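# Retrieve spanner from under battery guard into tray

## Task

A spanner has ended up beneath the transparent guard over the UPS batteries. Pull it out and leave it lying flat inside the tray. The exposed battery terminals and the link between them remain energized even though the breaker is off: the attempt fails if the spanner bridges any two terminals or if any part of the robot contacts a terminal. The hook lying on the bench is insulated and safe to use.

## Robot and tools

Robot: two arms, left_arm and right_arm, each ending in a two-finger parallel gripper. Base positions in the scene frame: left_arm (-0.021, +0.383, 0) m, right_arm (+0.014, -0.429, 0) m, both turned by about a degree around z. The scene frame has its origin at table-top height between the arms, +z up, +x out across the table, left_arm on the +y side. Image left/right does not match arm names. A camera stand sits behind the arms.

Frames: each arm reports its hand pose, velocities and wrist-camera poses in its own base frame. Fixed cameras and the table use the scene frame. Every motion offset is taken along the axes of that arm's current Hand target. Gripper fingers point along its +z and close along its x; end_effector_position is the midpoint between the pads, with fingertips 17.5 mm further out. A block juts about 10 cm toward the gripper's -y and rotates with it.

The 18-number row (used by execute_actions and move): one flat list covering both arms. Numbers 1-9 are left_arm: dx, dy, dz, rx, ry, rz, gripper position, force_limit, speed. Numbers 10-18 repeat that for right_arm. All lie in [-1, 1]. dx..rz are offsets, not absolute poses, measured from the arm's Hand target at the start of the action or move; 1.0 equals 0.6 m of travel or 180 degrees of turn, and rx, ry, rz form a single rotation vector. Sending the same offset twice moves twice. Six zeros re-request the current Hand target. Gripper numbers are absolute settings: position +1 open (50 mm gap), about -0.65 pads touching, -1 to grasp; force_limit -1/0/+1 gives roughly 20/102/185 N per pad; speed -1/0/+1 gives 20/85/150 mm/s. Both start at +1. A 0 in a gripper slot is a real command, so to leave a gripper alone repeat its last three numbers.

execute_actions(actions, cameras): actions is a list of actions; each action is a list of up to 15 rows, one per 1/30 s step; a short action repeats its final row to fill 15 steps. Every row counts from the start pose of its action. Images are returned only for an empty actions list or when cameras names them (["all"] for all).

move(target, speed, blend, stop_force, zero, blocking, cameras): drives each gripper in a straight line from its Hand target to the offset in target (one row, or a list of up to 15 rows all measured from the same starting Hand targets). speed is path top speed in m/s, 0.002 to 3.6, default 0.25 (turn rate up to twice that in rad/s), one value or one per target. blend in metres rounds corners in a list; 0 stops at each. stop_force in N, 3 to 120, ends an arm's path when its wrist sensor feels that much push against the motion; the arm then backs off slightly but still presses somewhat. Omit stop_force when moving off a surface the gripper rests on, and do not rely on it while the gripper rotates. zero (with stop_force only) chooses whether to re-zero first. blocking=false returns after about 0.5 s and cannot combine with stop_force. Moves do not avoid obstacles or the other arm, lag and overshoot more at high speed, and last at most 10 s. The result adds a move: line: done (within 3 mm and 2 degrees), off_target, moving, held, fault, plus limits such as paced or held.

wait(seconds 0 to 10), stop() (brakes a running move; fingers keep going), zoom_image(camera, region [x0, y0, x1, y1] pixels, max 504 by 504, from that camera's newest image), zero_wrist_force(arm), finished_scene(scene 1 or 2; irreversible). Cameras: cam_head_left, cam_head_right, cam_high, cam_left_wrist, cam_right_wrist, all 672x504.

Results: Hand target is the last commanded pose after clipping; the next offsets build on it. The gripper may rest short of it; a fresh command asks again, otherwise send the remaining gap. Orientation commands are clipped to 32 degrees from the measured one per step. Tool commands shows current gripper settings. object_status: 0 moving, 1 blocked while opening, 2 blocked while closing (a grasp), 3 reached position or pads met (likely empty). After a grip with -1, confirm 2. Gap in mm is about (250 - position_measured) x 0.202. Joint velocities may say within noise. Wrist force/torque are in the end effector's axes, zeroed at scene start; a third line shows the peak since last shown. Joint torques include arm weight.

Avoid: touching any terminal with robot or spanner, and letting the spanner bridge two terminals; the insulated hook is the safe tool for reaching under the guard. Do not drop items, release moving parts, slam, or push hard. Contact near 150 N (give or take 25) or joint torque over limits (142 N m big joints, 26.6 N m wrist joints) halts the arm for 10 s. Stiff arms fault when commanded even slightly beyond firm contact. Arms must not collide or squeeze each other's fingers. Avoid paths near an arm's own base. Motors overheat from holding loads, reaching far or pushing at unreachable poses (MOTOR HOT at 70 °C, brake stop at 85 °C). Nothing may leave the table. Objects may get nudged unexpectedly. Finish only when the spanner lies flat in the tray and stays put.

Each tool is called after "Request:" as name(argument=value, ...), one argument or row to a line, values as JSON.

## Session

Request:
execute_actions(
  actions=[],
)

Scene clock: 0.00 s.
left_arm: end_effector_position=(+0.6114, -0.2524, +0.1422) position_measured=3 object_status=3 end_effector_quat_wxyz=(+0.265, +0.684, +0.670, +0.112) | right_arm: end_effector_position=(+0.3066, +0.1407, +0.2869) position_measured=3 object_status=3 end_effector_quat_wxyz=(+0.223, +0.856, +0.457, -0.093)
Joint positions: left_arm=[-0.651 -1.268 2.004 -2.875 -1.43 -0.589] | right_arm=[4.212 -1.304 -1.88 -1.942 1.305 1.716]
Joint velocities: within noise
Joint torques (N m): no reading
Wrist force (N): no reading
Wrist torque (N m): no reading
Wrist force, peak (N): no reading
Hand target: left_arm +0.6114, -0.2524, +0.1422; +0.265, +0.684, +0.670, +0.112 | right_arm +0.3066, +0.1407, +0.2869; +0.223, +0.856, +0.457, -0.093
Tool commands: left_gripper/position=+1.0 left_gripper/force_limit=+1.0 left_gripper/speed=+1.0 right_gripper/position=+1.0 right_gripper/force_limit=+1.0 right_gripper/speed=+1.0
camera_calibration:
cam_left_wrist: T_world_to_cam=[[0.0754063, 0.979032, -0.189234, 0.238649], [0.633538, 0.0995103, 0.767286, -0.453628], [0.770029, -0.177745, -0.61275, -0.295793], [0, 0, 0, 1]] pos_world=[0.497164, -0.241081, 0.211975]
cam_right_wrist: T_world_to_cam=[[0.552247, 0.747139, -0.369874, -0.160472], [0.768183, -0.283658, 0.573963, -0.342239], [0.323912, -0.6011, -0.730589, 0.326101], [0, 0, 0, 1]] pos_world=[0.245894, 0.218835, 0.375324]

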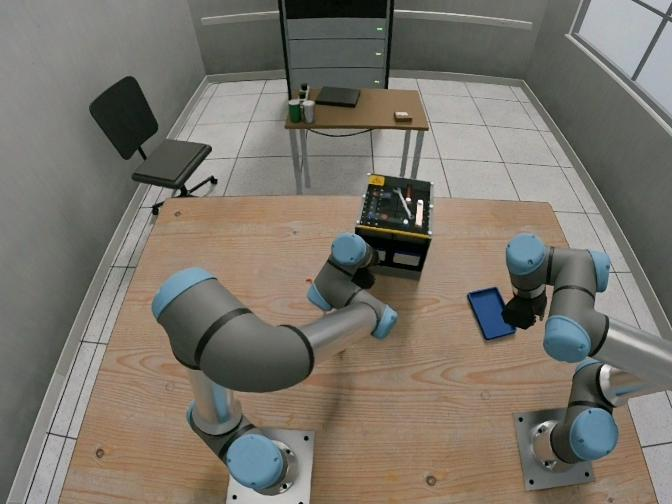

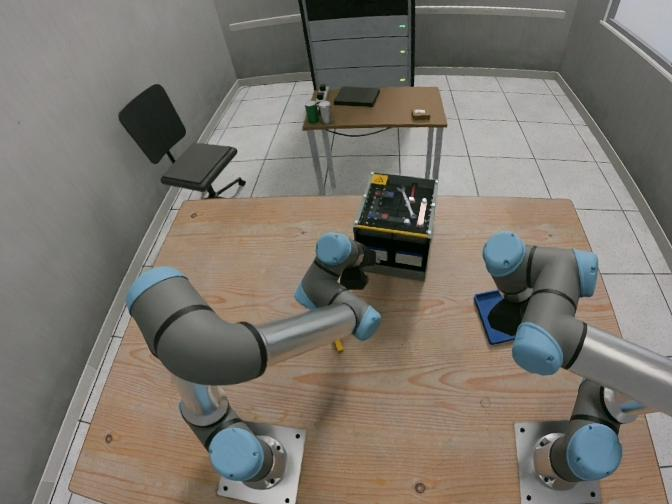

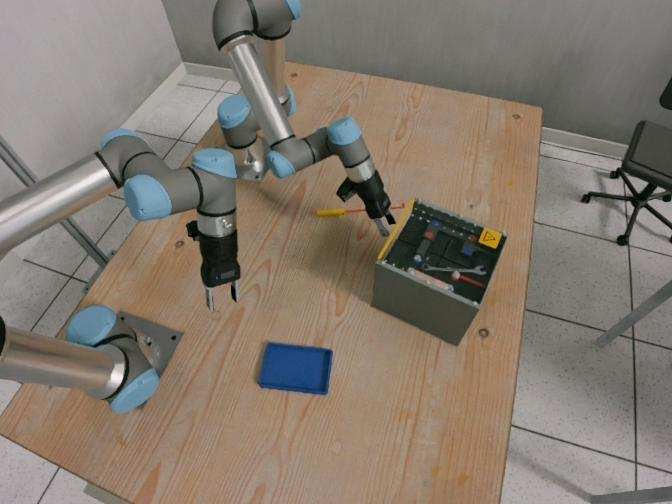

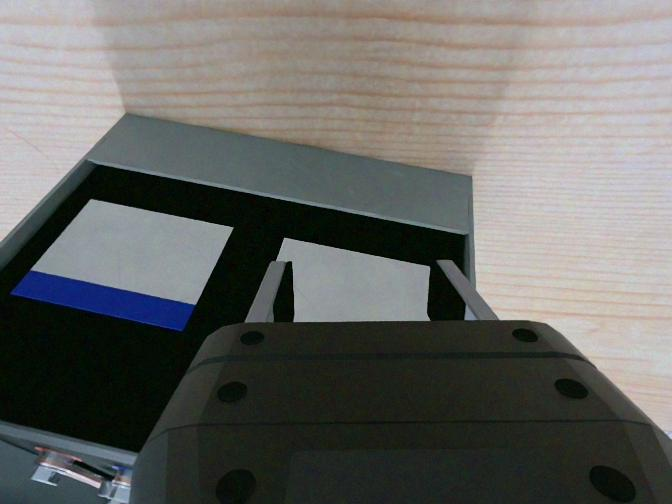

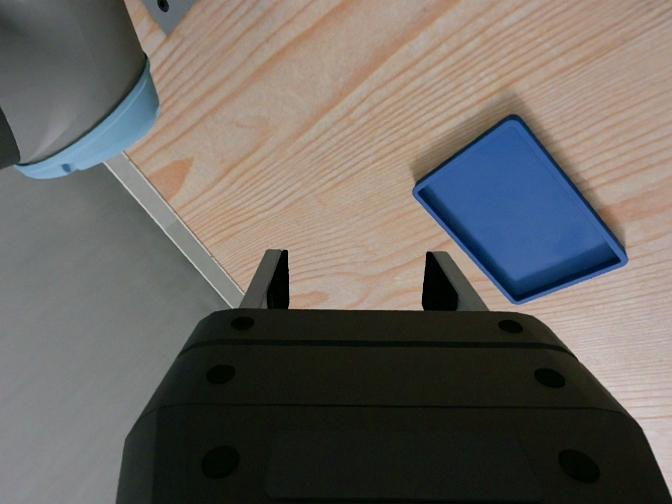

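Request:
zoom_image(
  camera="cam_high",
  region=[300, 180, 520, 350],
)

Request:
zoom_image(
  camera="cam_head_left",
  region=[330, 150, 460, 290],
)

Request:
zoom_image(
  camera="cam_head_right",
  region=[330, 150, 460, 290],
)

Request:
zoom_image(
  camera="cam_high",
  region=[380, 190, 510, 300],
)

Scaled by 2.291 from the camera's 672x504 image, which has a finer 960x720 frame.

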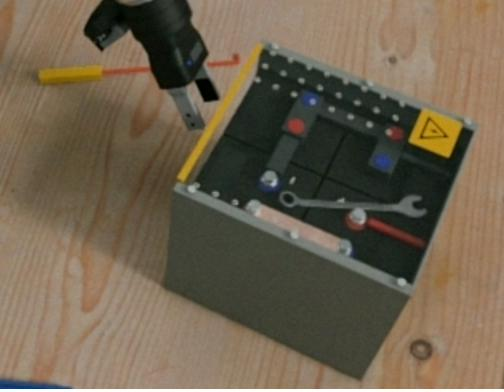

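Scaled by 3.600 from the camera's 672x504 image, which has a finer 960x720 frame.

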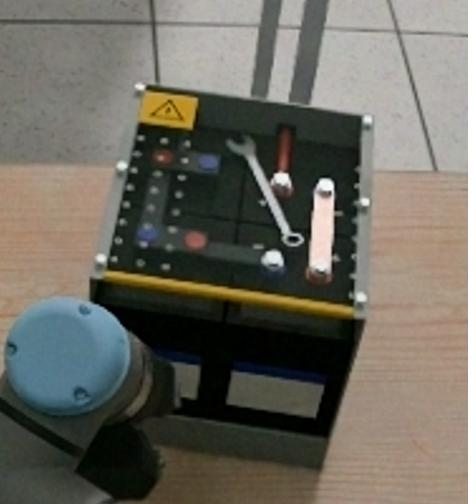

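Scaled by 3.600 from the camera's 672x504 image, which has a finer 960x720 frame.

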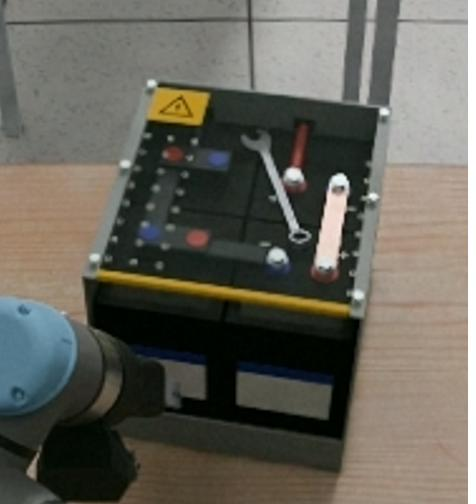

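Scaled by 3.877 from the camera's 672x504 image, which has a finer 960x720 frame.

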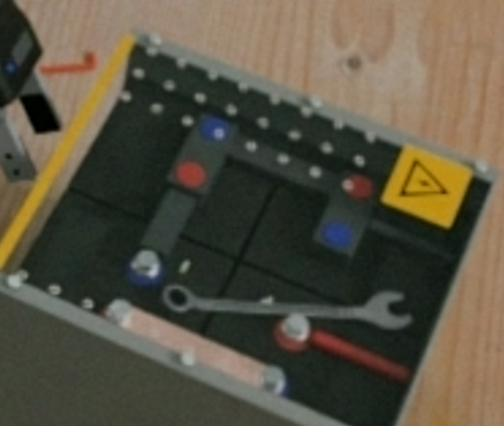

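Request:
move(
  target=[
    [-0.0088,0.0012,-0.197,0,0,0,1,1,1,0,0,0,0,0,0,1,1,1],
    [0.124,-0.2635,-0.3075,0.1551,0.1070,-0.1422,1,1,1,0,0,0,0,0,0,1,1,1],
    [0.124,-0.2635,-0.3075,0.1551,0.1070,-0.1422,1,1,1,0.6062,0.2653,-0.2602,0.2683,0.1373,0.7496,1,1,1],
  ],
  speed=[0.2,0.2,0.3],
  blend=0.02,
  cameras=["cam_head_left","cam_high","cam_left_wrist","cam_right_wrist"],
)

Scene clock: 10.10 s.
left_arm: end_effector_position=(+0.3877, -0.1469, +0.2002) position_measured=3 object_status=3 end_effector_quat_wxyz=(-0.002, +0.536, +0.844, +0.000) | right_arm: end_effector_position=(+0.6360, +0.4065, +0.3398) position_measured=3 object_status=3 end_effector_quat_wxyz=(-0.197, +0.745, -0.616, +0.164) end_effector_velocity=(+0.000, +0.000, +0.000) end_effector_angular_velocity=(+0.003, +0.000, -0.006)
Joint positions: left_arm=[-0.689 -1.759 2.071 -1.879 -1.572 -1.129] | right_arm=[3.996 -1.912 -1.328 -1.051 1.26 3.739]
Joint velocities: left_arm=[within noise] | right_arm=[0 0 0 0 0 0.006]
Joint torques (N m): left_arm=[-5.4 -6.42 -31.8 -1.66 -0.64 -1.46] | right_arm=[-11.37 45.81 29 1.88 -1.64 2.78]
Wrist force (N): left_arm=[0.0 -2.0 -1.0] | right_arm=[0.4 -0.6 -0.1]
Wrist torque (N m): left_arm=[-0.03 0.03 -0.02] | right_arm=[-0.44 -0.25 0.39]
Wrist force, peak (N): left_arm=[0.3 -0.2 3.1] | right_arm=[-0.1 -1.8 0.4]
Hand target: left_arm +0.3877, -0.1469, +0.2002; -0.002, +0.536, +0.844, +0.000 | right_arm +0.6361, +0.4064, +0.3399; -0.197, +0.745, -0.616, +0.164
Off the commanded pose: left_arm 0.000 m, 0 deg | right_arm 0.000 m, 0 deg.
move: done
camera_calibration:
cam_left_wrist: T_world_to_cam=[[-0.420764, 0.907072, 0.0133287, 0.304352], [0.855935, 0.392089, 0.337107, -0.323944], [0.300555, 0.153251, -0.941372, 0.227171], [0, 0, 0, 1]] pos_world=[0.337058, -0.183868, 0.319]
cam_right_wrist: T_world_to_cam=[[0.202704, -0.979218, 0.00649208, 0.274742], [-0.964855, -0.200854, -0.16945, 0.770952], [0.167232, 0.0280842, -0.985517, 0.348424], [0, 0, 0, 1]] pos_world=[0.629898, 0.414096, 0.472232]
Images, in order (width x height): cam_head_left 672x504, cam_high 672x504, cam_left_wrist 672x504, cam_right_wrist 672x504.

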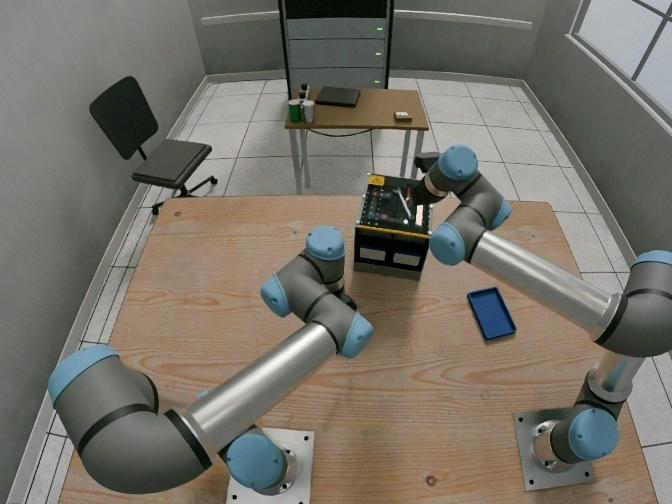

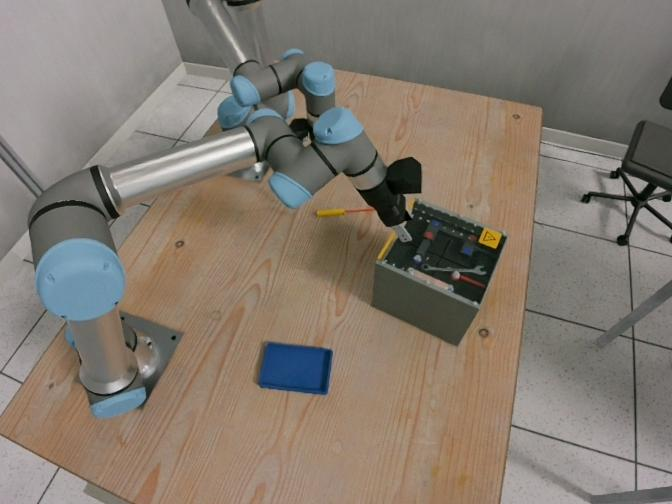

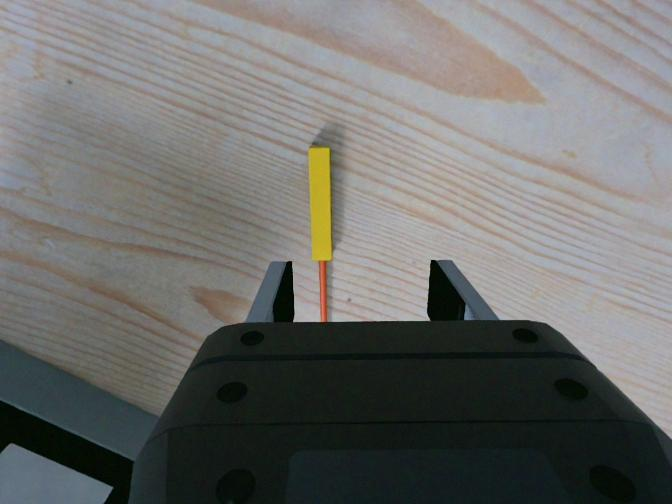

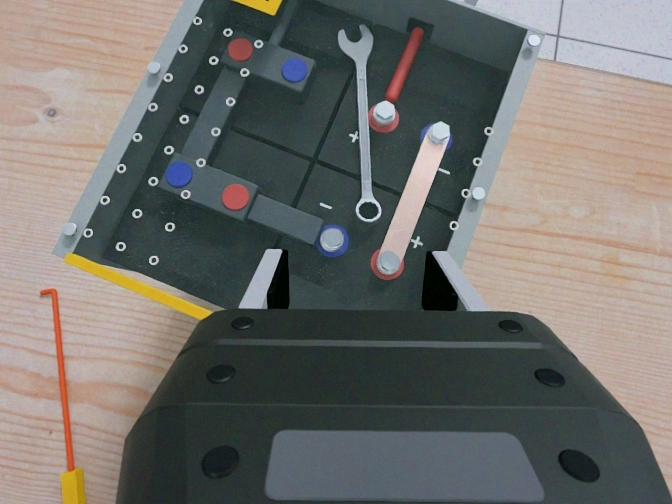

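Request:
zoom_image(
  camera="cam_right_wrist",
  region=[20, 270, 140, 504],
)

Request:
zoom_image(
  camera="cam_right_wrist",
  region=[290, 130, 450, 310],
)

Request:
zoom_image(
  camera="cam_left_wrist",
  region=[230, 110, 450, 330],
)

Scaled by 2.154 from the camera's 672x504 image, which has a finer 960x720 frame.

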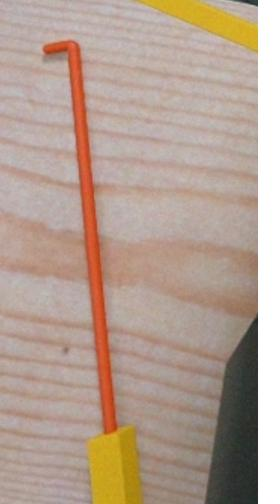

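Scaled by 2.800 from the camera's 672x504 image, which has a finer 960x720 frame.

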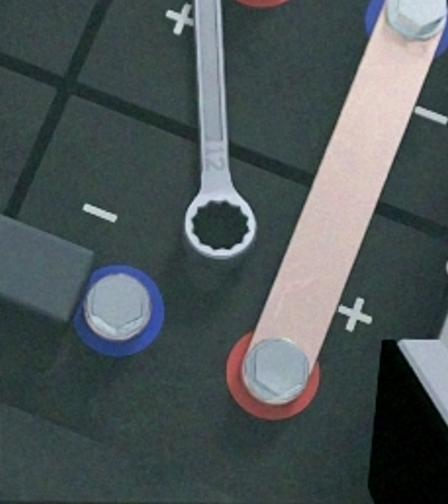

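Scaled by 2.291 from the camera's 672x504 image, which has a finer 960x720 frame.

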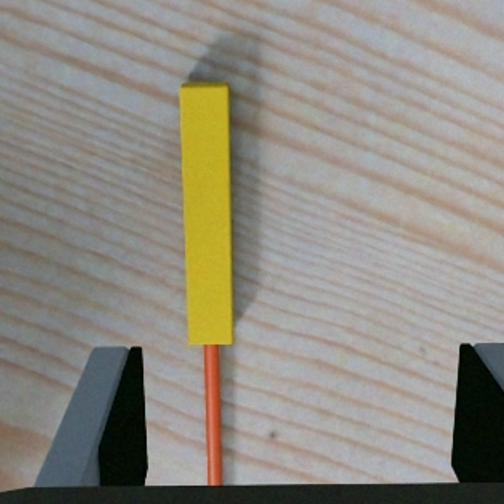

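Request:
move(
  target=[-0.0335,-0.0163,0.25,0,0,0,1,1,1,0,0,0,0,0,0,1,1,1],
  speed=0.12,
  cameras=["cam_left_wrist","cam_right_wrist"],
)

Scene clock: 13.33 s.
left_arm: end_effector_position=(+0.3869, -0.1691, +0.0503) position_measured=3 object_status=3 end_effector_quat_wxyz=(-0.002, +0.536, +0.844, +0.000) | right_arm: end_effector_position=(+0.6361, +0.4064, +0.3399) position_measured=3 object_status=3 end_effector_quat_wxyz=(-0.197, +0.745, -0.616, +0.164)
Joint positions: left_arm=[-0.733 -1.514 2.298 -2.352 -1.572 -1.173] | right_arm=[3.996 -1.912 -1.328 -1.051 1.259 3.739]
Joint torques (N m): left_arm=[6.64 -15.02 -18.04 -4.84 -0.83 2.38] | right_arm=[-11.57 52.65 36.2 5.9 -2.12 1.9]
Wrist force (N): left_arm=[-0.1 -1.9 -0.9] | right_arm=[0.4 -1.0 -0.1]
Wrist torque (N m): left_arm=[-0.01 0.06 0.11] | right_arm=[-0.52 -0.26 0.36]
Wrist force, peak (N): left_arm=[0.4 -1.8 -2.9] | right_arm=[0.7 -1.3 -0.5]
Hand target: left_arm +0.3869, -0.1690, +0.0502; -0.002, +0.536, +0.844, +0.000 | right_arm +0.6361, +0.4064, +0.3399; -0.197, +0.745, -0.616, +0.164
Off the commanded pose: left_arm 0.000 m, 0 deg | right_arm 0.000 m, 0 deg.
move: done
camera_calibration:
cam_left_wrist: T_world_to_cam=[[-0.420728, 0.907089, 0.0133424, 0.326139], [0.855952, 0.392051, 0.337107, -0.264036], [0.300555, 0.153251, -0.941372, 0.0897016], [0, 0, 0, 1]] pos_world=[0.336258, -0.206068, 0.169099]
cam_right_wrist: T_world_to_cam=[[0.202318, -0.979299, 0.00647068, 0.27491], [-0.964902, -0.200465, -0.169641, 0.771005], [0.167427, 0.028078, -0.985485, 0.348373], [0, 0, 0, 1]] pos_world=[0.629998, 0.413996, 0.472332]
Images, in order (width x height): cam_left_wrist 672x504, cam_right_wrist 672x504.

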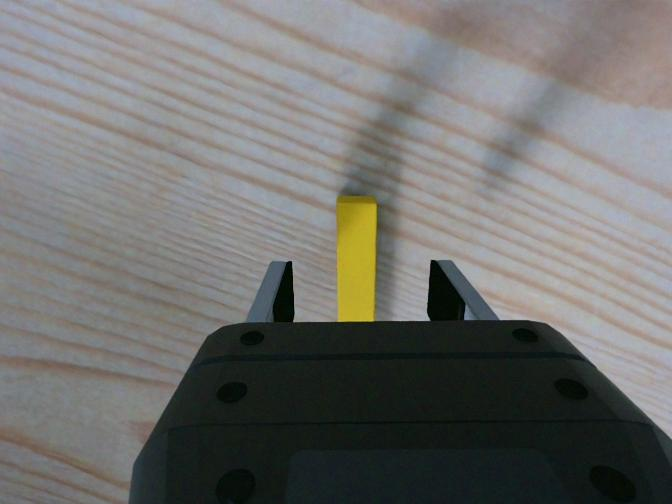

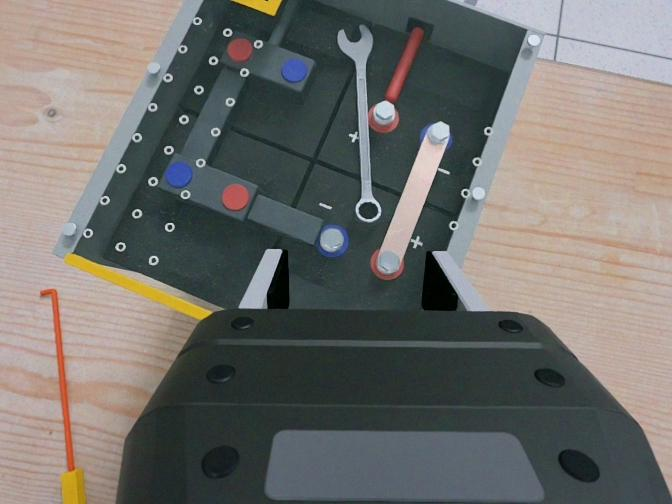

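Request:
move(
  target=[
    [0,0,0.035,0,0,0,1,1,1,0,0,0,0,0,0,1,1,1],
    [0,0,0.055,0,0,0,1,1,1,0,0,0,0,0,0,1,1,1],
  ],
  speed=[0.04,0.01],
  stop_force=4,
)

Scene clock: 16.40 s.
left_arm: end_effector_position=(+0.3868, -0.1690, +0.0175) position_measured=3 object_status=3 end_effector_quat_wxyz=(-0.002, +0.536, +0.844, +0.000) | right_arm: end_effector_position=(+0.6361, +0.4064, +0.3399) position_measured=3 object_status=3 end_effector_quat_wxyz=(-0.197, +0.745, -0.616, +0.164)
Joint positions: left_arm=[-0.733 -1.436 2.333 -2.465 -1.572 -1.173] | right_arm=[3.996 -1.912 -1.328 -1.051 1.259 3.739]
Joint torques (N m): left_arm=[-4.37 -35.89 -23.55 -2.14 1.33 -1.51] | right_arm=[-11.52 52.85 34.93 5.89 -1.96 1.56]
Wrist force (N): left_arm=[-0.8 -1.5 -3.1] | right_arm=[0.1 -1.3 -0.2]
Wrist torque (N m): left_arm=[-0.07 -0.04 0.11] | right_arm=[-0.55 -0.20 0.36]
Wrist force, peak (N): left_arm=[9.6 -9.1 -29.1] | right_arm=[0.6 -1.6 -0.4]
Hand target: left_arm +0.3868, -0.1690, +0.0175; -0.002, +0.536, +0.844, +0.000 | right_arm +0.6361, +0.4064, +0.3399; -0.197, +0.745, -0.616, +0.164
Off the commanded pose: left_arm 0.000 m, 0 deg | right_arm 0.000 m, 0 deg.
move: contact (left_arm); path passed 1 of 2 targets

Request:
move(
  target=[0,0,-0.0033,0,0,0,1,1,1,0,0,0,0,0,0,1,1,1],
  speed=0.05,
)

Request:
execute_actions(
  actions=[
    [[0,0,0,0,0,0,0.2,-0.4,0.2,0,0,0,0,0,0,1,1,1]],
    [[0,0,0,0,0,0,-1,-0.4,-0.8,0,0,0,0,0,0,1,1,1]],
    [[0,0,0,0,0,0,-1,-0.4,-0.8,0,0,0,0,0,0,1,1,1]],
  ],
  cameras=["cam_left_wrist"],
)

Scene clock: 17.23 s.
left_arm: end_effector_position=(+0.3868, -0.1690, +0.0195) position_measured=3 object_status=3 end_effector_quat_wxyz=(-0.002, +0.536, +0.844, +0.000) | right_arm: end_effector_position=(+0.6361, +0.4064, +0.3399) position_measured=3 object_status=3 end_effector_quat_wxyz=(-0.197, +0.745, -0.616, +0.164)
Joint positions: left_arm=[-0.733 -1.441 2.331 -2.458 -1.572 -1.173] | right_arm=[3.996 -1.912 -1.328 -1.051 1.259 3.739]
Joint torques (N m): left_arm=[-4.33 -29.44 -21.2 -3.85 1.13 -1.16] | right_arm=[-11.38 52.88 34.57 5.89 -1.83 1.36]
Wrist force (N): left_arm=[0.0 -2.0 -0.8] | right_arm=[0.4 -0.7 -0.2]
Wrist torque (N m): left_arm=[-0.04 0.04 0.12] | right_arm=[-0.46 -0.26 0.37]
Wrist force, peak (N): left_arm=[-0.6 -1.2 -3.3] | right_arm=[0.6 -1.4 -0.2]
Hand target: left_arm +0.3868, -0.1690, +0.0195; -0.002, +0.536, +0.844, +0.000 | right_arm +0.6361, +0.4064, +0.3399; -0.197, +0.745, -0.616, +0.164
Off the commanded pose: left_arm 0.000 m, 0 deg | right_arm 0.000 m, 0 deg.
move: done

Scene clock: 18.93 s.
left_arm: end_effector_position=(+0.3868, -0.1690, +0.0195) position_measured=174 object_status=2 end_effector_quat_wxyz=(-0.002, +0.536, +0.844, +0.000) | right_arm: end_effector_position=(+0.6361, +0.4064, +0.3399) position_measured=3 object_status=3 end_effector_quat_wxyz=(-0.197, +0.745, -0.616, +0.164)
Joint positions: left_arm=[-0.733 -1.441 2.331 -2.458 -1.572 -1.173] | right_arm=[3.996 -1.912 -1.328 -1.051 1.259 3.739]
Joint torques (N m): left_arm=[0.51 -12.61 -15.01 -3.79 1.37 -0.46] | right_arm=[-11.67 52.67 33.85 5.92 -1.85 1.07]
Wrist force (N): left_arm=[-0.3 -1.9 -1.3] | right_arm=[0.6 -1.2 -0.1]
Wrist torque (N m): left_arm=[-0.04 0.07 0.12] | right_arm=[-0.54 -0.28 0.36]
Wrist force, peak (N): left_arm=[-0.1 -2.1 -1.2] | right_arm=[0.5 -1.4 0.0]
Hand target: left_arm +0.3868, -0.1690, +0.0195; -0.002, +0.536, +0.844, +0.000 | right_arm +0.6361, +0.4064, +0.3399; -0.197, +0.745, -0.616, +0.164
Off the commanded pose: left_arm 0.000 m, 0 deg | right_arm 0.000 m, 0 deg.
Step readings (end_effector_position of left_arm | right_arm):
0: (+0.3868, -0.1690, +0.0195) | (+0.6361, +0.4064, +0.3399)
1: (+0.3868, -0.1690, +0.0195) | (+0.6361, +0.4064, +0.3399)
2: (+0.3868, -0.1690, +0.0195) | (+0.6361, +0.4064, +0.3399)
4: (+0.3868, -0.1690, +0.0195) | (+0.6361, +0.4064, +0.3399)
8: (+0.3868, -0.1690, +0.0196) | (+0.6361, +0.4064, +0.3399)
15: (+0.3868, -0.1690, +0.0196) | (+0.6361, +0.4064, +0.3399)
16: (+0.3868, -0.1690, +0.0195) | (+0.6361, +0.4064, +0.3399)
17: (+0.3868, -0.1690, +0.0195) | (+0.6361, +0.4064, +0.3399)
19: (+0.3868, -0.1690, +0.0195) | (+0.6361, +0.4064, +0.3399)
23: (+0.3868, -0.1690, +0.0195) | (+0.6361, +0.4064, +0.3399)
30: (+0.3868, -0.1690, +0.0195) | (+0.6361, +0.4064, +0.3399)
31: (+0.3868, -0.1690, +0.0195) | (+0.6361, +0.4064, +0.3399)
32: (+0.3868, -0.1690, +0.0195) | (+0.6361, +0.4064, +0.3399)
34: (+0.3868, -0.1690, +0.0195) | (+0.6361, +0.4064, +0.3399)
38: (+0.3868, -0.1690, +0.0195) | (+0.6361, +0.4064, +0.3399)
45: (+0.3868, -0.1690, +0.0195) | (+0.6361, +0.4064, +0.3399)
camera_calibration:
cam_left_wrist: T_world_to_cam=[[-0.420764, 0.907072, 0.0133287, 0.326428], [0.855935, 0.392089, 0.337107, -0.253593], [0.300555, 0.153251, -0.941372, 0.0607223], [0, 0, 0, 1]] pos_world=[0.336158, -0.205968, 0.1383]
Images, in order (width x height): cam_left_wrist 672x504.

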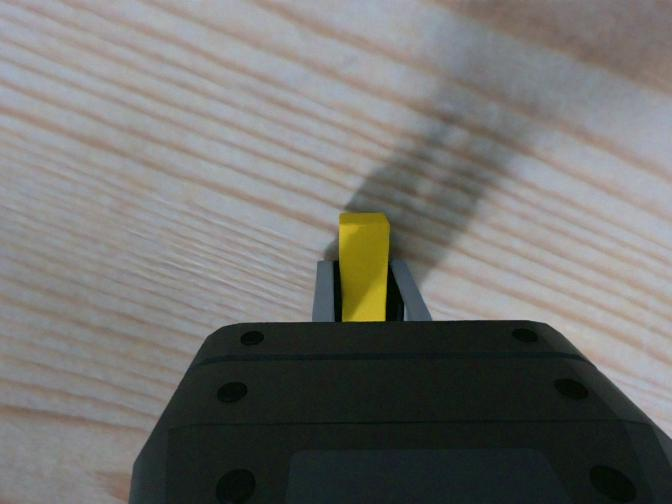

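Request:
move(
  target=[
    [0,0,-0.1333,0,0,0,-1,-0.4,-0.8,0,0,0,0,0,0,1,1,1],
    [-0.1898,-0.2030,-0.3842,0.1476,-0.4840,0.1476,-1,-0.4,-0.8,0,0,0,0,0,0,1,1,1],
  ],
  speed=[0.1,0.25],
  blend=0.02,
  cameras=["cam_head_left","cam_high","cam_right_wrist"],
)

Scene clock: 27.17 s.
left_arm: end_effector_position=(+0.3463, -0.2709, +0.1986) position_measured=174 object_status=2 end_effector_quat_wxyz=(+0.321, +0.581, +0.645, -0.378) | right_arm: end_effector_position=(+0.6361, +0.4064, +0.3399) position_measured=3 object_status=3 end_effector_quat_wxyz=(-0.197, +0.745, -0.616, +0.164)
Joint positions: left_arm=[-0.518 -1.515 2.464 -3.193 -2.434 -0.942] | right_arm=[3.996 -1.912 -1.328 -1.051 1.259 3.739]
Joint torques (N m): left_arm=[-4.14 -34.02 -22.77 -5.19 0.65 2.25] | right_arm=[-11.44 52.49 31.24 5.98 -1.57 0.2]
Wrist force (N): left_arm=[-1.2 -1.0 -1.0] | right_arm=[0.5 -1.0 0.0]
Wrist torque (N m): left_arm=[-0.10 0.00 -0.08] | right_arm=[-0.50 -0.28 0.37]
Wrist force, peak (N): left_arm=[-2.0 -1.1 -1.8] | right_arm=[0.9 -1.3 -0.2]
Hand target: left_arm +0.3463, -0.2709, +0.1987; +0.322, +0.581, +0.645, -0.378 (not the last commanded pose) | right_arm +0.6361, +0.4064, +0.3399; -0.197, +0.745, -0.616, +0.164
Off the commanded pose: left_arm 0.077 m, 33 deg | right_arm 0.000 m, 0 deg.
move: held (left_arm; a check stopped the path); path passed 1 of 2 targets; limits=held
pose unreachable (left arm): on one or more control steps of this call, first in action 0 (counted from 0), this arm could not follow its commanded pose, so it was not sent that pose on those steps. It may still have moved: this result reports where it is.
cause: moving toward the commanded pose would bring two parts of the arm too close to each other (its gripper and another part of the arm, with joints 4 (wrist 1) to 6 (wrist 3) between them, 4 mm apart when it was first held).
camera_calibration:
cam_right_wrist: T_world_to_cam=[[0.202318, -0.979299, 0.00647068, 0.27491], [-0.964902, -0.200465, -0.169641, 0.771005], [0.167427, 0.028078, -0.985485, 0.348373], [0, 0, 0, 1]] pos_world=[0.629998, 0.413996, 0.472332]
Images, in order (width x height): cam_head_left 672x504, cam_high 672x504, cam_right_wrist 672x504.

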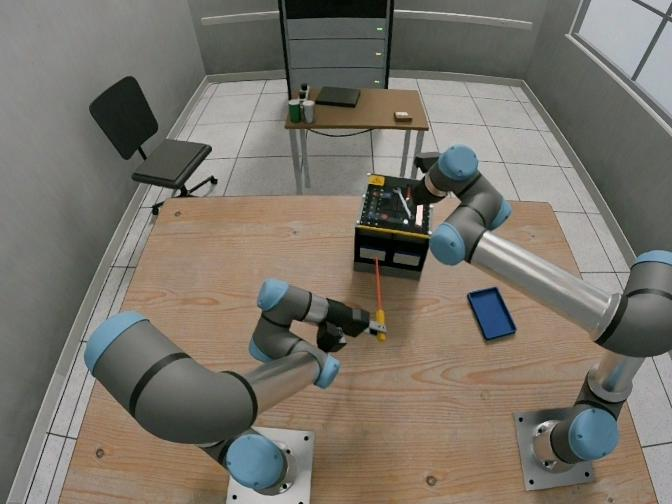

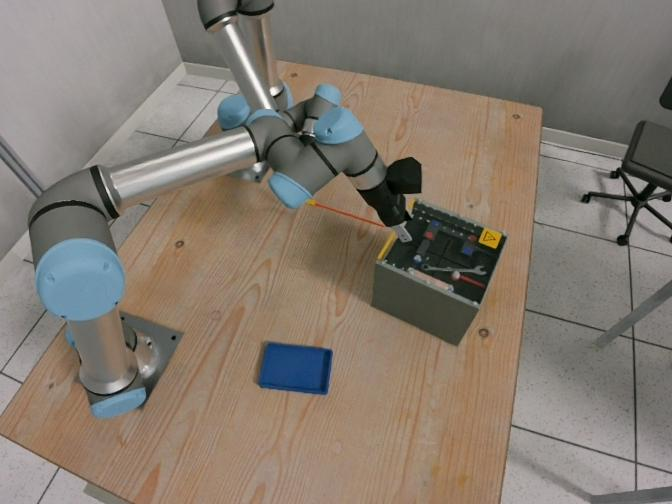

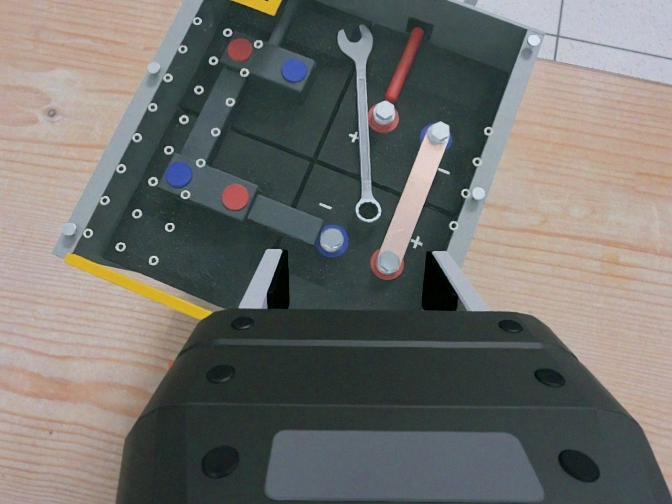

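Request:
move(
  target=[-0.1963,-0.0573,0.1748,-0.0625,-0.1730,0.0207,-1,-0.4,-0.8,0,0,0,0,0,0,1,1,1],
  speed=0.15,
  cameras=["cam_head_left","cam_high","cam_right_wrist"],
)

Scene clock: 31.40 s.
left_arm: end_effector_position=(+0.3234, -0.4222, +0.2498) position_measured=174 object_status=2 end_effector_quat_wxyz=(+0.549, +0.445, +0.550, -0.445) | right_arm: end_effector_position=(+0.6361, +0.4064, +0.3399) position_measured=3 object_status=3 end_effector_quat_wxyz=(-0.197, +0.745, -0.616, +0.164)
Joint positions: left_arm=[-0.991 -1.063 2.423 -4.5 -1.942 -1.57] | right_arm=[3.996 -1.912 -1.328 -1.051 1.259 3.739]
Joint torques (N m): left_arm=[-5.17 -34.27 -6.14 -3.9 1.41 1.64] | right_arm=[-10.58 52.3 29.8 6 -1.39 -0.46]
Wrist force (N): left_arm=[-0.9 -0.3 0.1] | right_arm=[0.5 -1.1 0.0]
Wrist torque (N m): left_arm=[-0.19 -0.16 -0.24] | right_arm=[-0.53 -0.27 0.37]
Wrist force, peak (N): left_arm=[-1.4 -1.2 -1.1] | right_arm=[0.7 -1.4 0.1]
Hand target: left_arm +0.3234, -0.4223, +0.2499; +0.549, +0.445, +0.550, -0.445 | right_arm +0.6361, +0.4064, +0.3399; -0.197, +0.745, -0.616, +0.164
Off the commanded pose: left_arm 0.000 m, 0 deg | right_arm 0.000 m, 0 deg.
move: done
camera_calibration:
cam_right_wrist: T_world_to_cam=[[0.202318, -0.979299, 0.00647068, 0.27491], [-0.964902, -0.200465, -0.169641, 0.771005], [0.167427, 0.028078, -0.985485, 0.348373], [0, 0, 0, 1]] pos_world=[0.629998, 0.413996, 0.472332]
Images, in order (width x height): cam_head_left 672x504, cam_high 672x504, cam_right_wrist 672x504.

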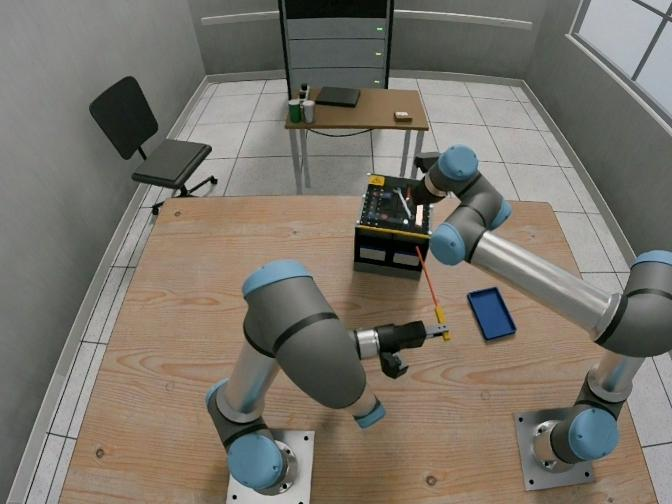

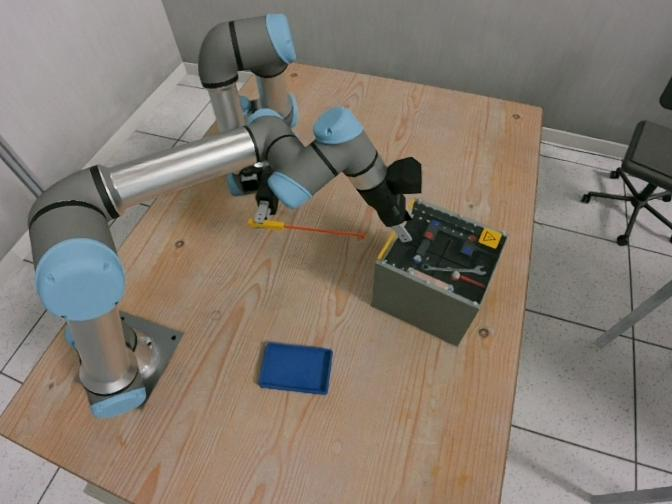

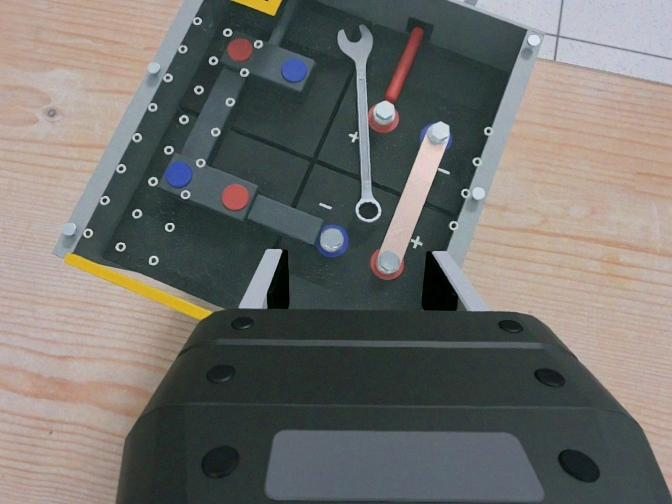

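Request:
move(
  target=[
    [0.0463,0,0,0,0,0,-1,-0.4,-0.8,0,0,0,0,0,0,1,1,1],
    [0.0463,0.1827,0.0587,0,0,0,-1,-0.4,-0.8,0,0,0,0,0,0,1,1,1],
  ],
  speed=[0.06,0.05],
  stop_force=6,
  cameras=["cam_head_left","cam_high","cam_right_wrist"],
)

Scene clock: 35.87 s.
left_arm: end_effector_position=(+0.4379, -0.4340, +0.2221) position_measured=174 object_status=2 end_effector_quat_wxyz=(+0.549, +0.445, +0.550, -0.445) | right_arm: end_effector_position=(+0.6361, +0.4064, +0.3399) position_measured=3 object_status=3 end_effector_quat_wxyz=(-0.197, +0.745, -0.616, +0.164)
Joint positions: left_arm=[-0.759 -0.885 2.108 -4.364 -2.174 -1.57] | right_arm=[3.996 -1.912 -1.328 -1.051 1.259 3.739]
Joint torques (N m): left_arm=[-6.2 -54.39 -12.43 -1.13 1.83 2.14] | right_arm=[-10.79 52.46 27.9 5.9 -1.16 -1.13]
Wrist force (N): left_arm=[-0.7 -0.2 0.2] | right_arm=[0.7 -1.1 0.1]
Wrist torque (N m): left_arm=[-0.12 -0.19 -0.26] | right_arm=[-0.53 -0.30 0.36]
Wrist force, peak (N): left_arm=[-2.1 -0.3 0.1] | right_arm=[0.7 -1.5 0.1]
Hand target: left_arm +0.4379, -0.4340, +0.2221; +0.549, +0.445, +0.550, -0.445 | right_arm +0.6361, +0.4064, +0.3399; -0.197, +0.745, -0.616, +0.164
Off the commanded pose: left_arm 0.000 m, 0 deg | right_arm 0.000 m, 0 deg.
move: done
camera_calibration:
cam_right_wrist: T_world_to_cam=[[0.202318, -0.979299, 0.00647068, 0.27491], [-0.964902, -0.200465, -0.169641, 0.771005], [0.167427, 0.028078, -0.985485, 0.348373], [0, 0, 0, 1]] pos_world=[0.629998, 0.413996, 0.472332]
Images, in order (width x height): cam_head_left 672x504, cam_high 672x504, cam_right_wrist 672x504.

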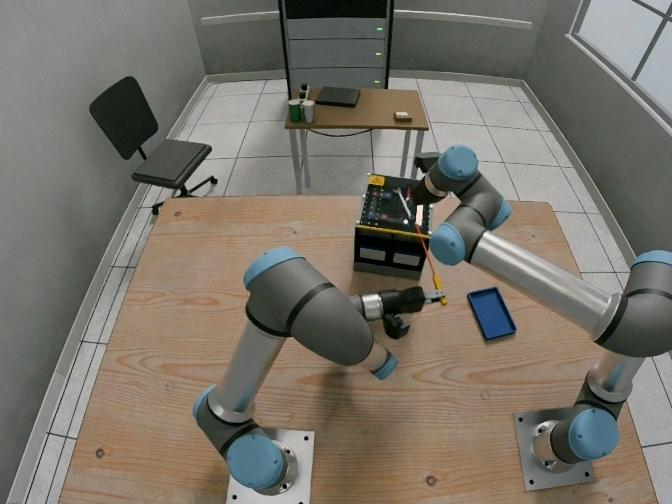

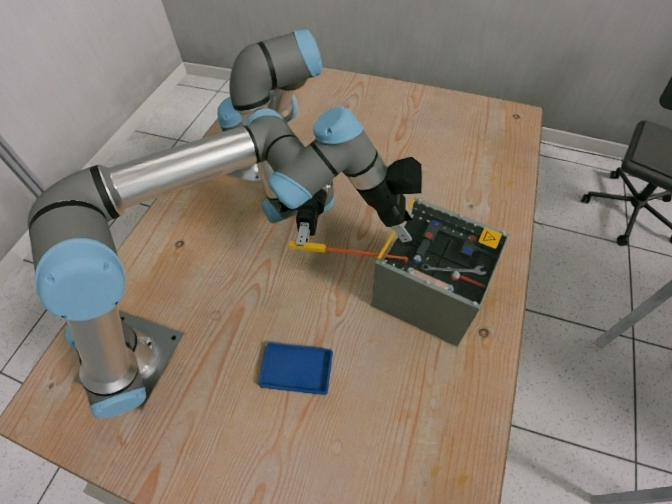

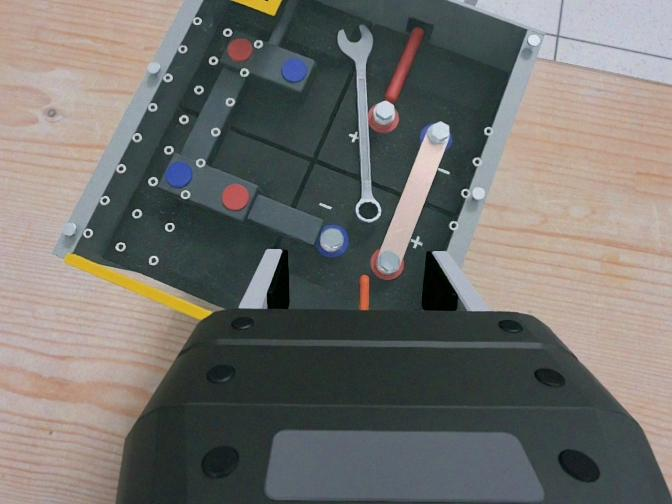

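Request:
move(
  target=[0,0.0823,0.0082,0,0,0,-1,-0.4,-0.8,0,0,0,0,0,0,1,1,1],
  speed=0.04,
  stop_force=5,
  cameras=["cam_high","cam_right_wrist"],
)

Request:
zoom_image(
  camera="cam_right_wrist",
  region=[290, 150, 450, 310],
)

Request:
zoom_image(
  camera="cam_high",
  region=[380, 190, 510, 300],
)

Scene clock: 38.37 s.
left_arm: end_effector_position=(+0.4873, -0.4285, +0.2221) position_measured=174 object_status=2 end_effector_quat_wxyz=(+0.549, +0.445, +0.550, -0.445) | right_arm: end_effector_position=(+0.6361, +0.4064, +0.3399) position_measured=3 object_status=3 end_effector_quat_wxyz=(-0.197, +0.745, -0.616, +0.164)
Joint positions: left_arm=[-0.673 -0.839 1.978 -4.28 -2.26 -1.57] | right_arm=[3.996 -1.912 -1.328 -1.051 1.259 3.739]
Joint torques (N m): left_arm=[-5.92 -57.6 -12.2 -2.76 2.25 2.12] | right_arm=[-11.19 52.16 27.01 5.92 -1 -1.42]
Wrist force (N): left_arm=[-0.9 -0.4 0.0] | right_arm=[0.8 -1.0 0.1]
Wrist torque (N m): left_arm=[-0.18 -0.17 -0.24] | right_arm=[-0.51 -0.31 0.37]
Wrist force, peak (N): left_arm=[-0.2 -1.6 0.3] | right_arm=[0.9 -1.3 0.4]
Hand target: left_arm +0.4873, -0.4286, +0.2221; +0.549, +0.445, +0.550, -0.445 | right_arm +0.6361, +0.4064, +0.3399; -0.197, +0.745, -0.616, +0.164
Off the commanded pose: left_arm 0.000 m, 0 deg | right_arm 0.000 m, 0 deg.
move: done
camera_calibration:
cam_right_wrist: T_world_to_cam=[[0.202318, -0.979299, 0.00647068, 0.27491], [-0.964902, -0.200465, -0.169641, 0.771005], [0.167427, 0.028078, -0.985485, 0.348373], [0, 0, 0, 1]] pos_world=[0.629998, 0.413996, 0.472332]
Images, in order (width x height): cam_high 672x504, cam_right_wrist 672x504.

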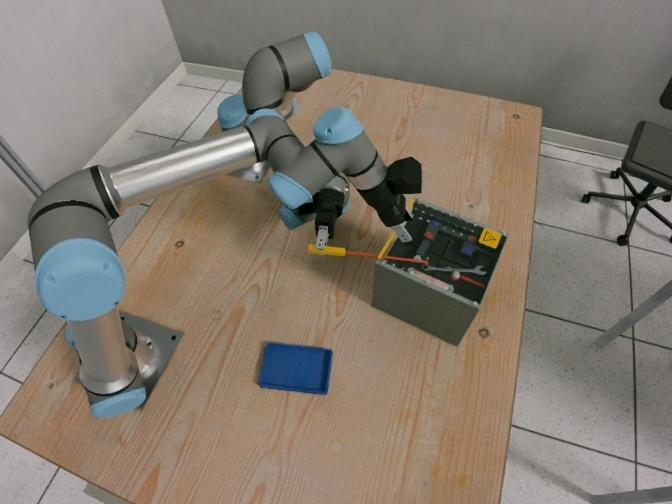

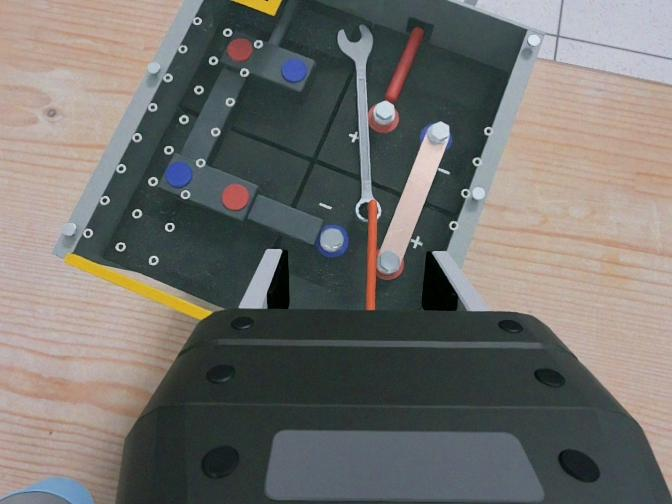

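Scaled by 3.150 from the camera's 672x504 image, which has a finer 960x720 frame.

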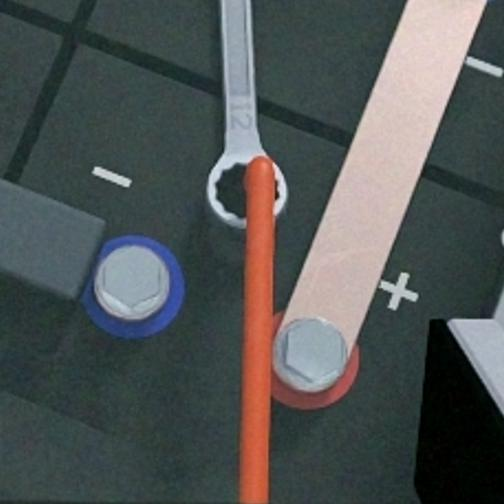

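Scaled by 3.877 from the camera's 672x504 image, which has a finer 960x720 frame.

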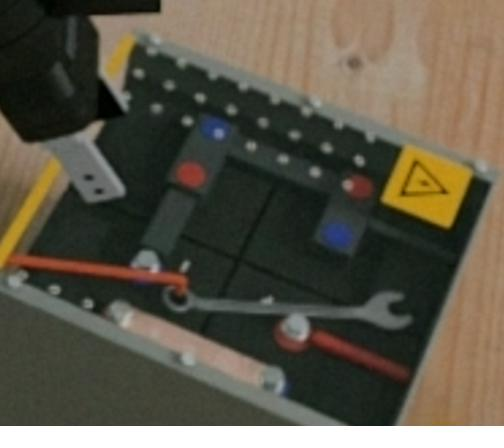

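Request:
move(
  target=[0,0.00783,0,0,0,0,-1,-0.4,-0.8,0,0,0,0,0,0,1,1,1],
  speed=0.02,
  cameras=["cam_high","cam_right_wrist"],
)

Request:
zoom_image(
  camera="cam_right_wrist",
  region=[330, 170, 410, 250],
)

Request:
zoom_image(
  camera="cam_high",
  region=[400, 240, 460, 290],
)

Scene clock: 39.53 s.
left_arm: end_effector_position=(+0.4920, -0.4275, +0.2221) position_measured=174 object_status=2 end_effector_quat_wxyz=(+0.549, +0.445, +0.550, -0.445) | right_arm: end_effector_position=(+0.6361, +0.4064, +0.3399) position_measured=3 object_status=3 end_effector_quat_wxyz=(-0.197, +0.745, -0.616, +0.164)
Joint positions: left_arm=[-0.665 -0.835 1.966 -4.272 -2.268 -1.57] | right_arm=[3.996 -1.912 -1.328 -1.051 1.259 3.739]
Joint torques (N m): left_arm=[-4.77 -38.91 -7.47 -2.53 -0.34 2.43] | right_arm=[-10.66 52.51 26.37 5.97 -0.95 -1.6]
Wrist force (N): left_arm=[-0.8 -0.3 0.0] | right_arm=[0.2 -0.7 0.1]
Wrist torque (N m): left_arm=[-0.15 -0.19 -0.25] | right_arm=[-0.47 -0.22 0.36]
Wrist force, peak (N): left_arm=[-0.8 -0.8 0.3] | right_arm=[0.9 -1.5 0.1]
Hand target: left_arm +0.4919, -0.4276, +0.2221; +0.549, +0.445, +0.550, -0.445 | right_arm +0.6361, +0.4064, +0.3399; -0.197, +0.745, -0.616, +0.164
Off the commanded pose: left_arm 0.000 m, 0 deg | right_arm 0.000 m, 0 deg.
move: done
camera_calibration:
cam_right_wrist: T_world_to_cam=[[0.202318, -0.979299, 0.00647068, 0.27491], [-0.964902, -0.200465, -0.169641, 0.771005], [0.167427, 0.028078, -0.985485, 0.348373], [0, 0, 0, 1]] pos_world=[0.629998, 0.413996, 0.472332]
Images, in order (width x height): cam_high 672x504, cam_right_wrist 672x504.

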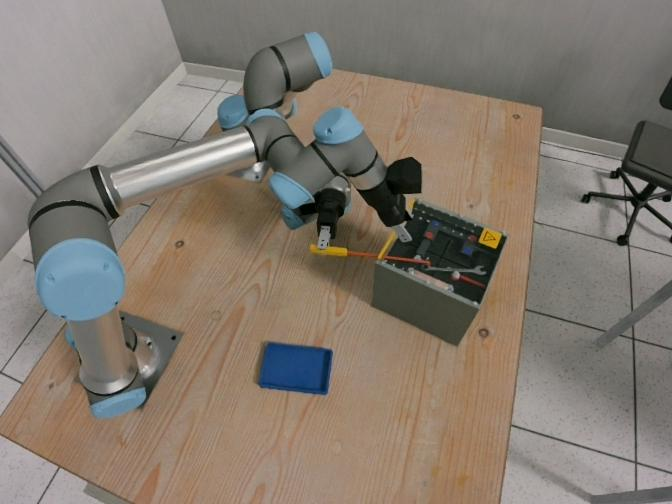

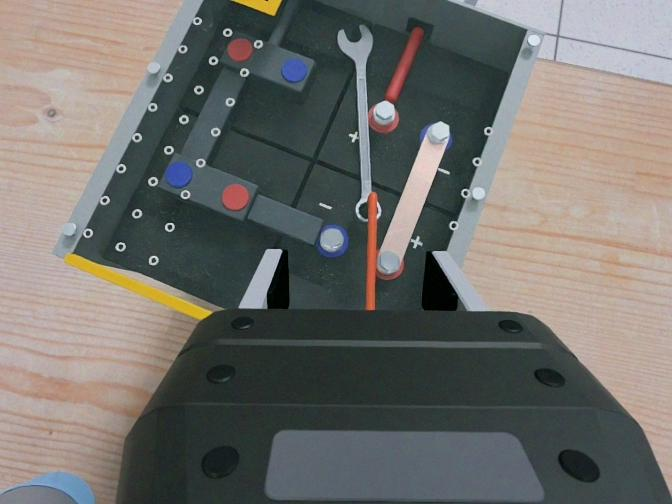

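Scaled by 6.300 from the camera's 672x504 image, which has a finer 960x720 frame.

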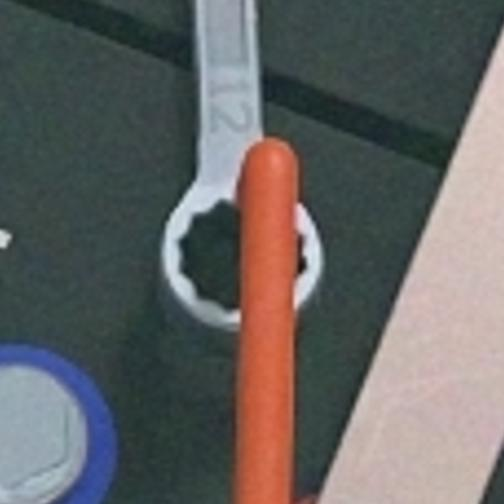

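Scaled by 8.400 from the camera's 672x504 image, which has a finer 960x720 frame.

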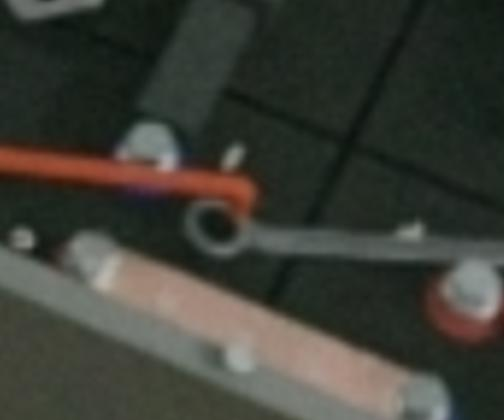

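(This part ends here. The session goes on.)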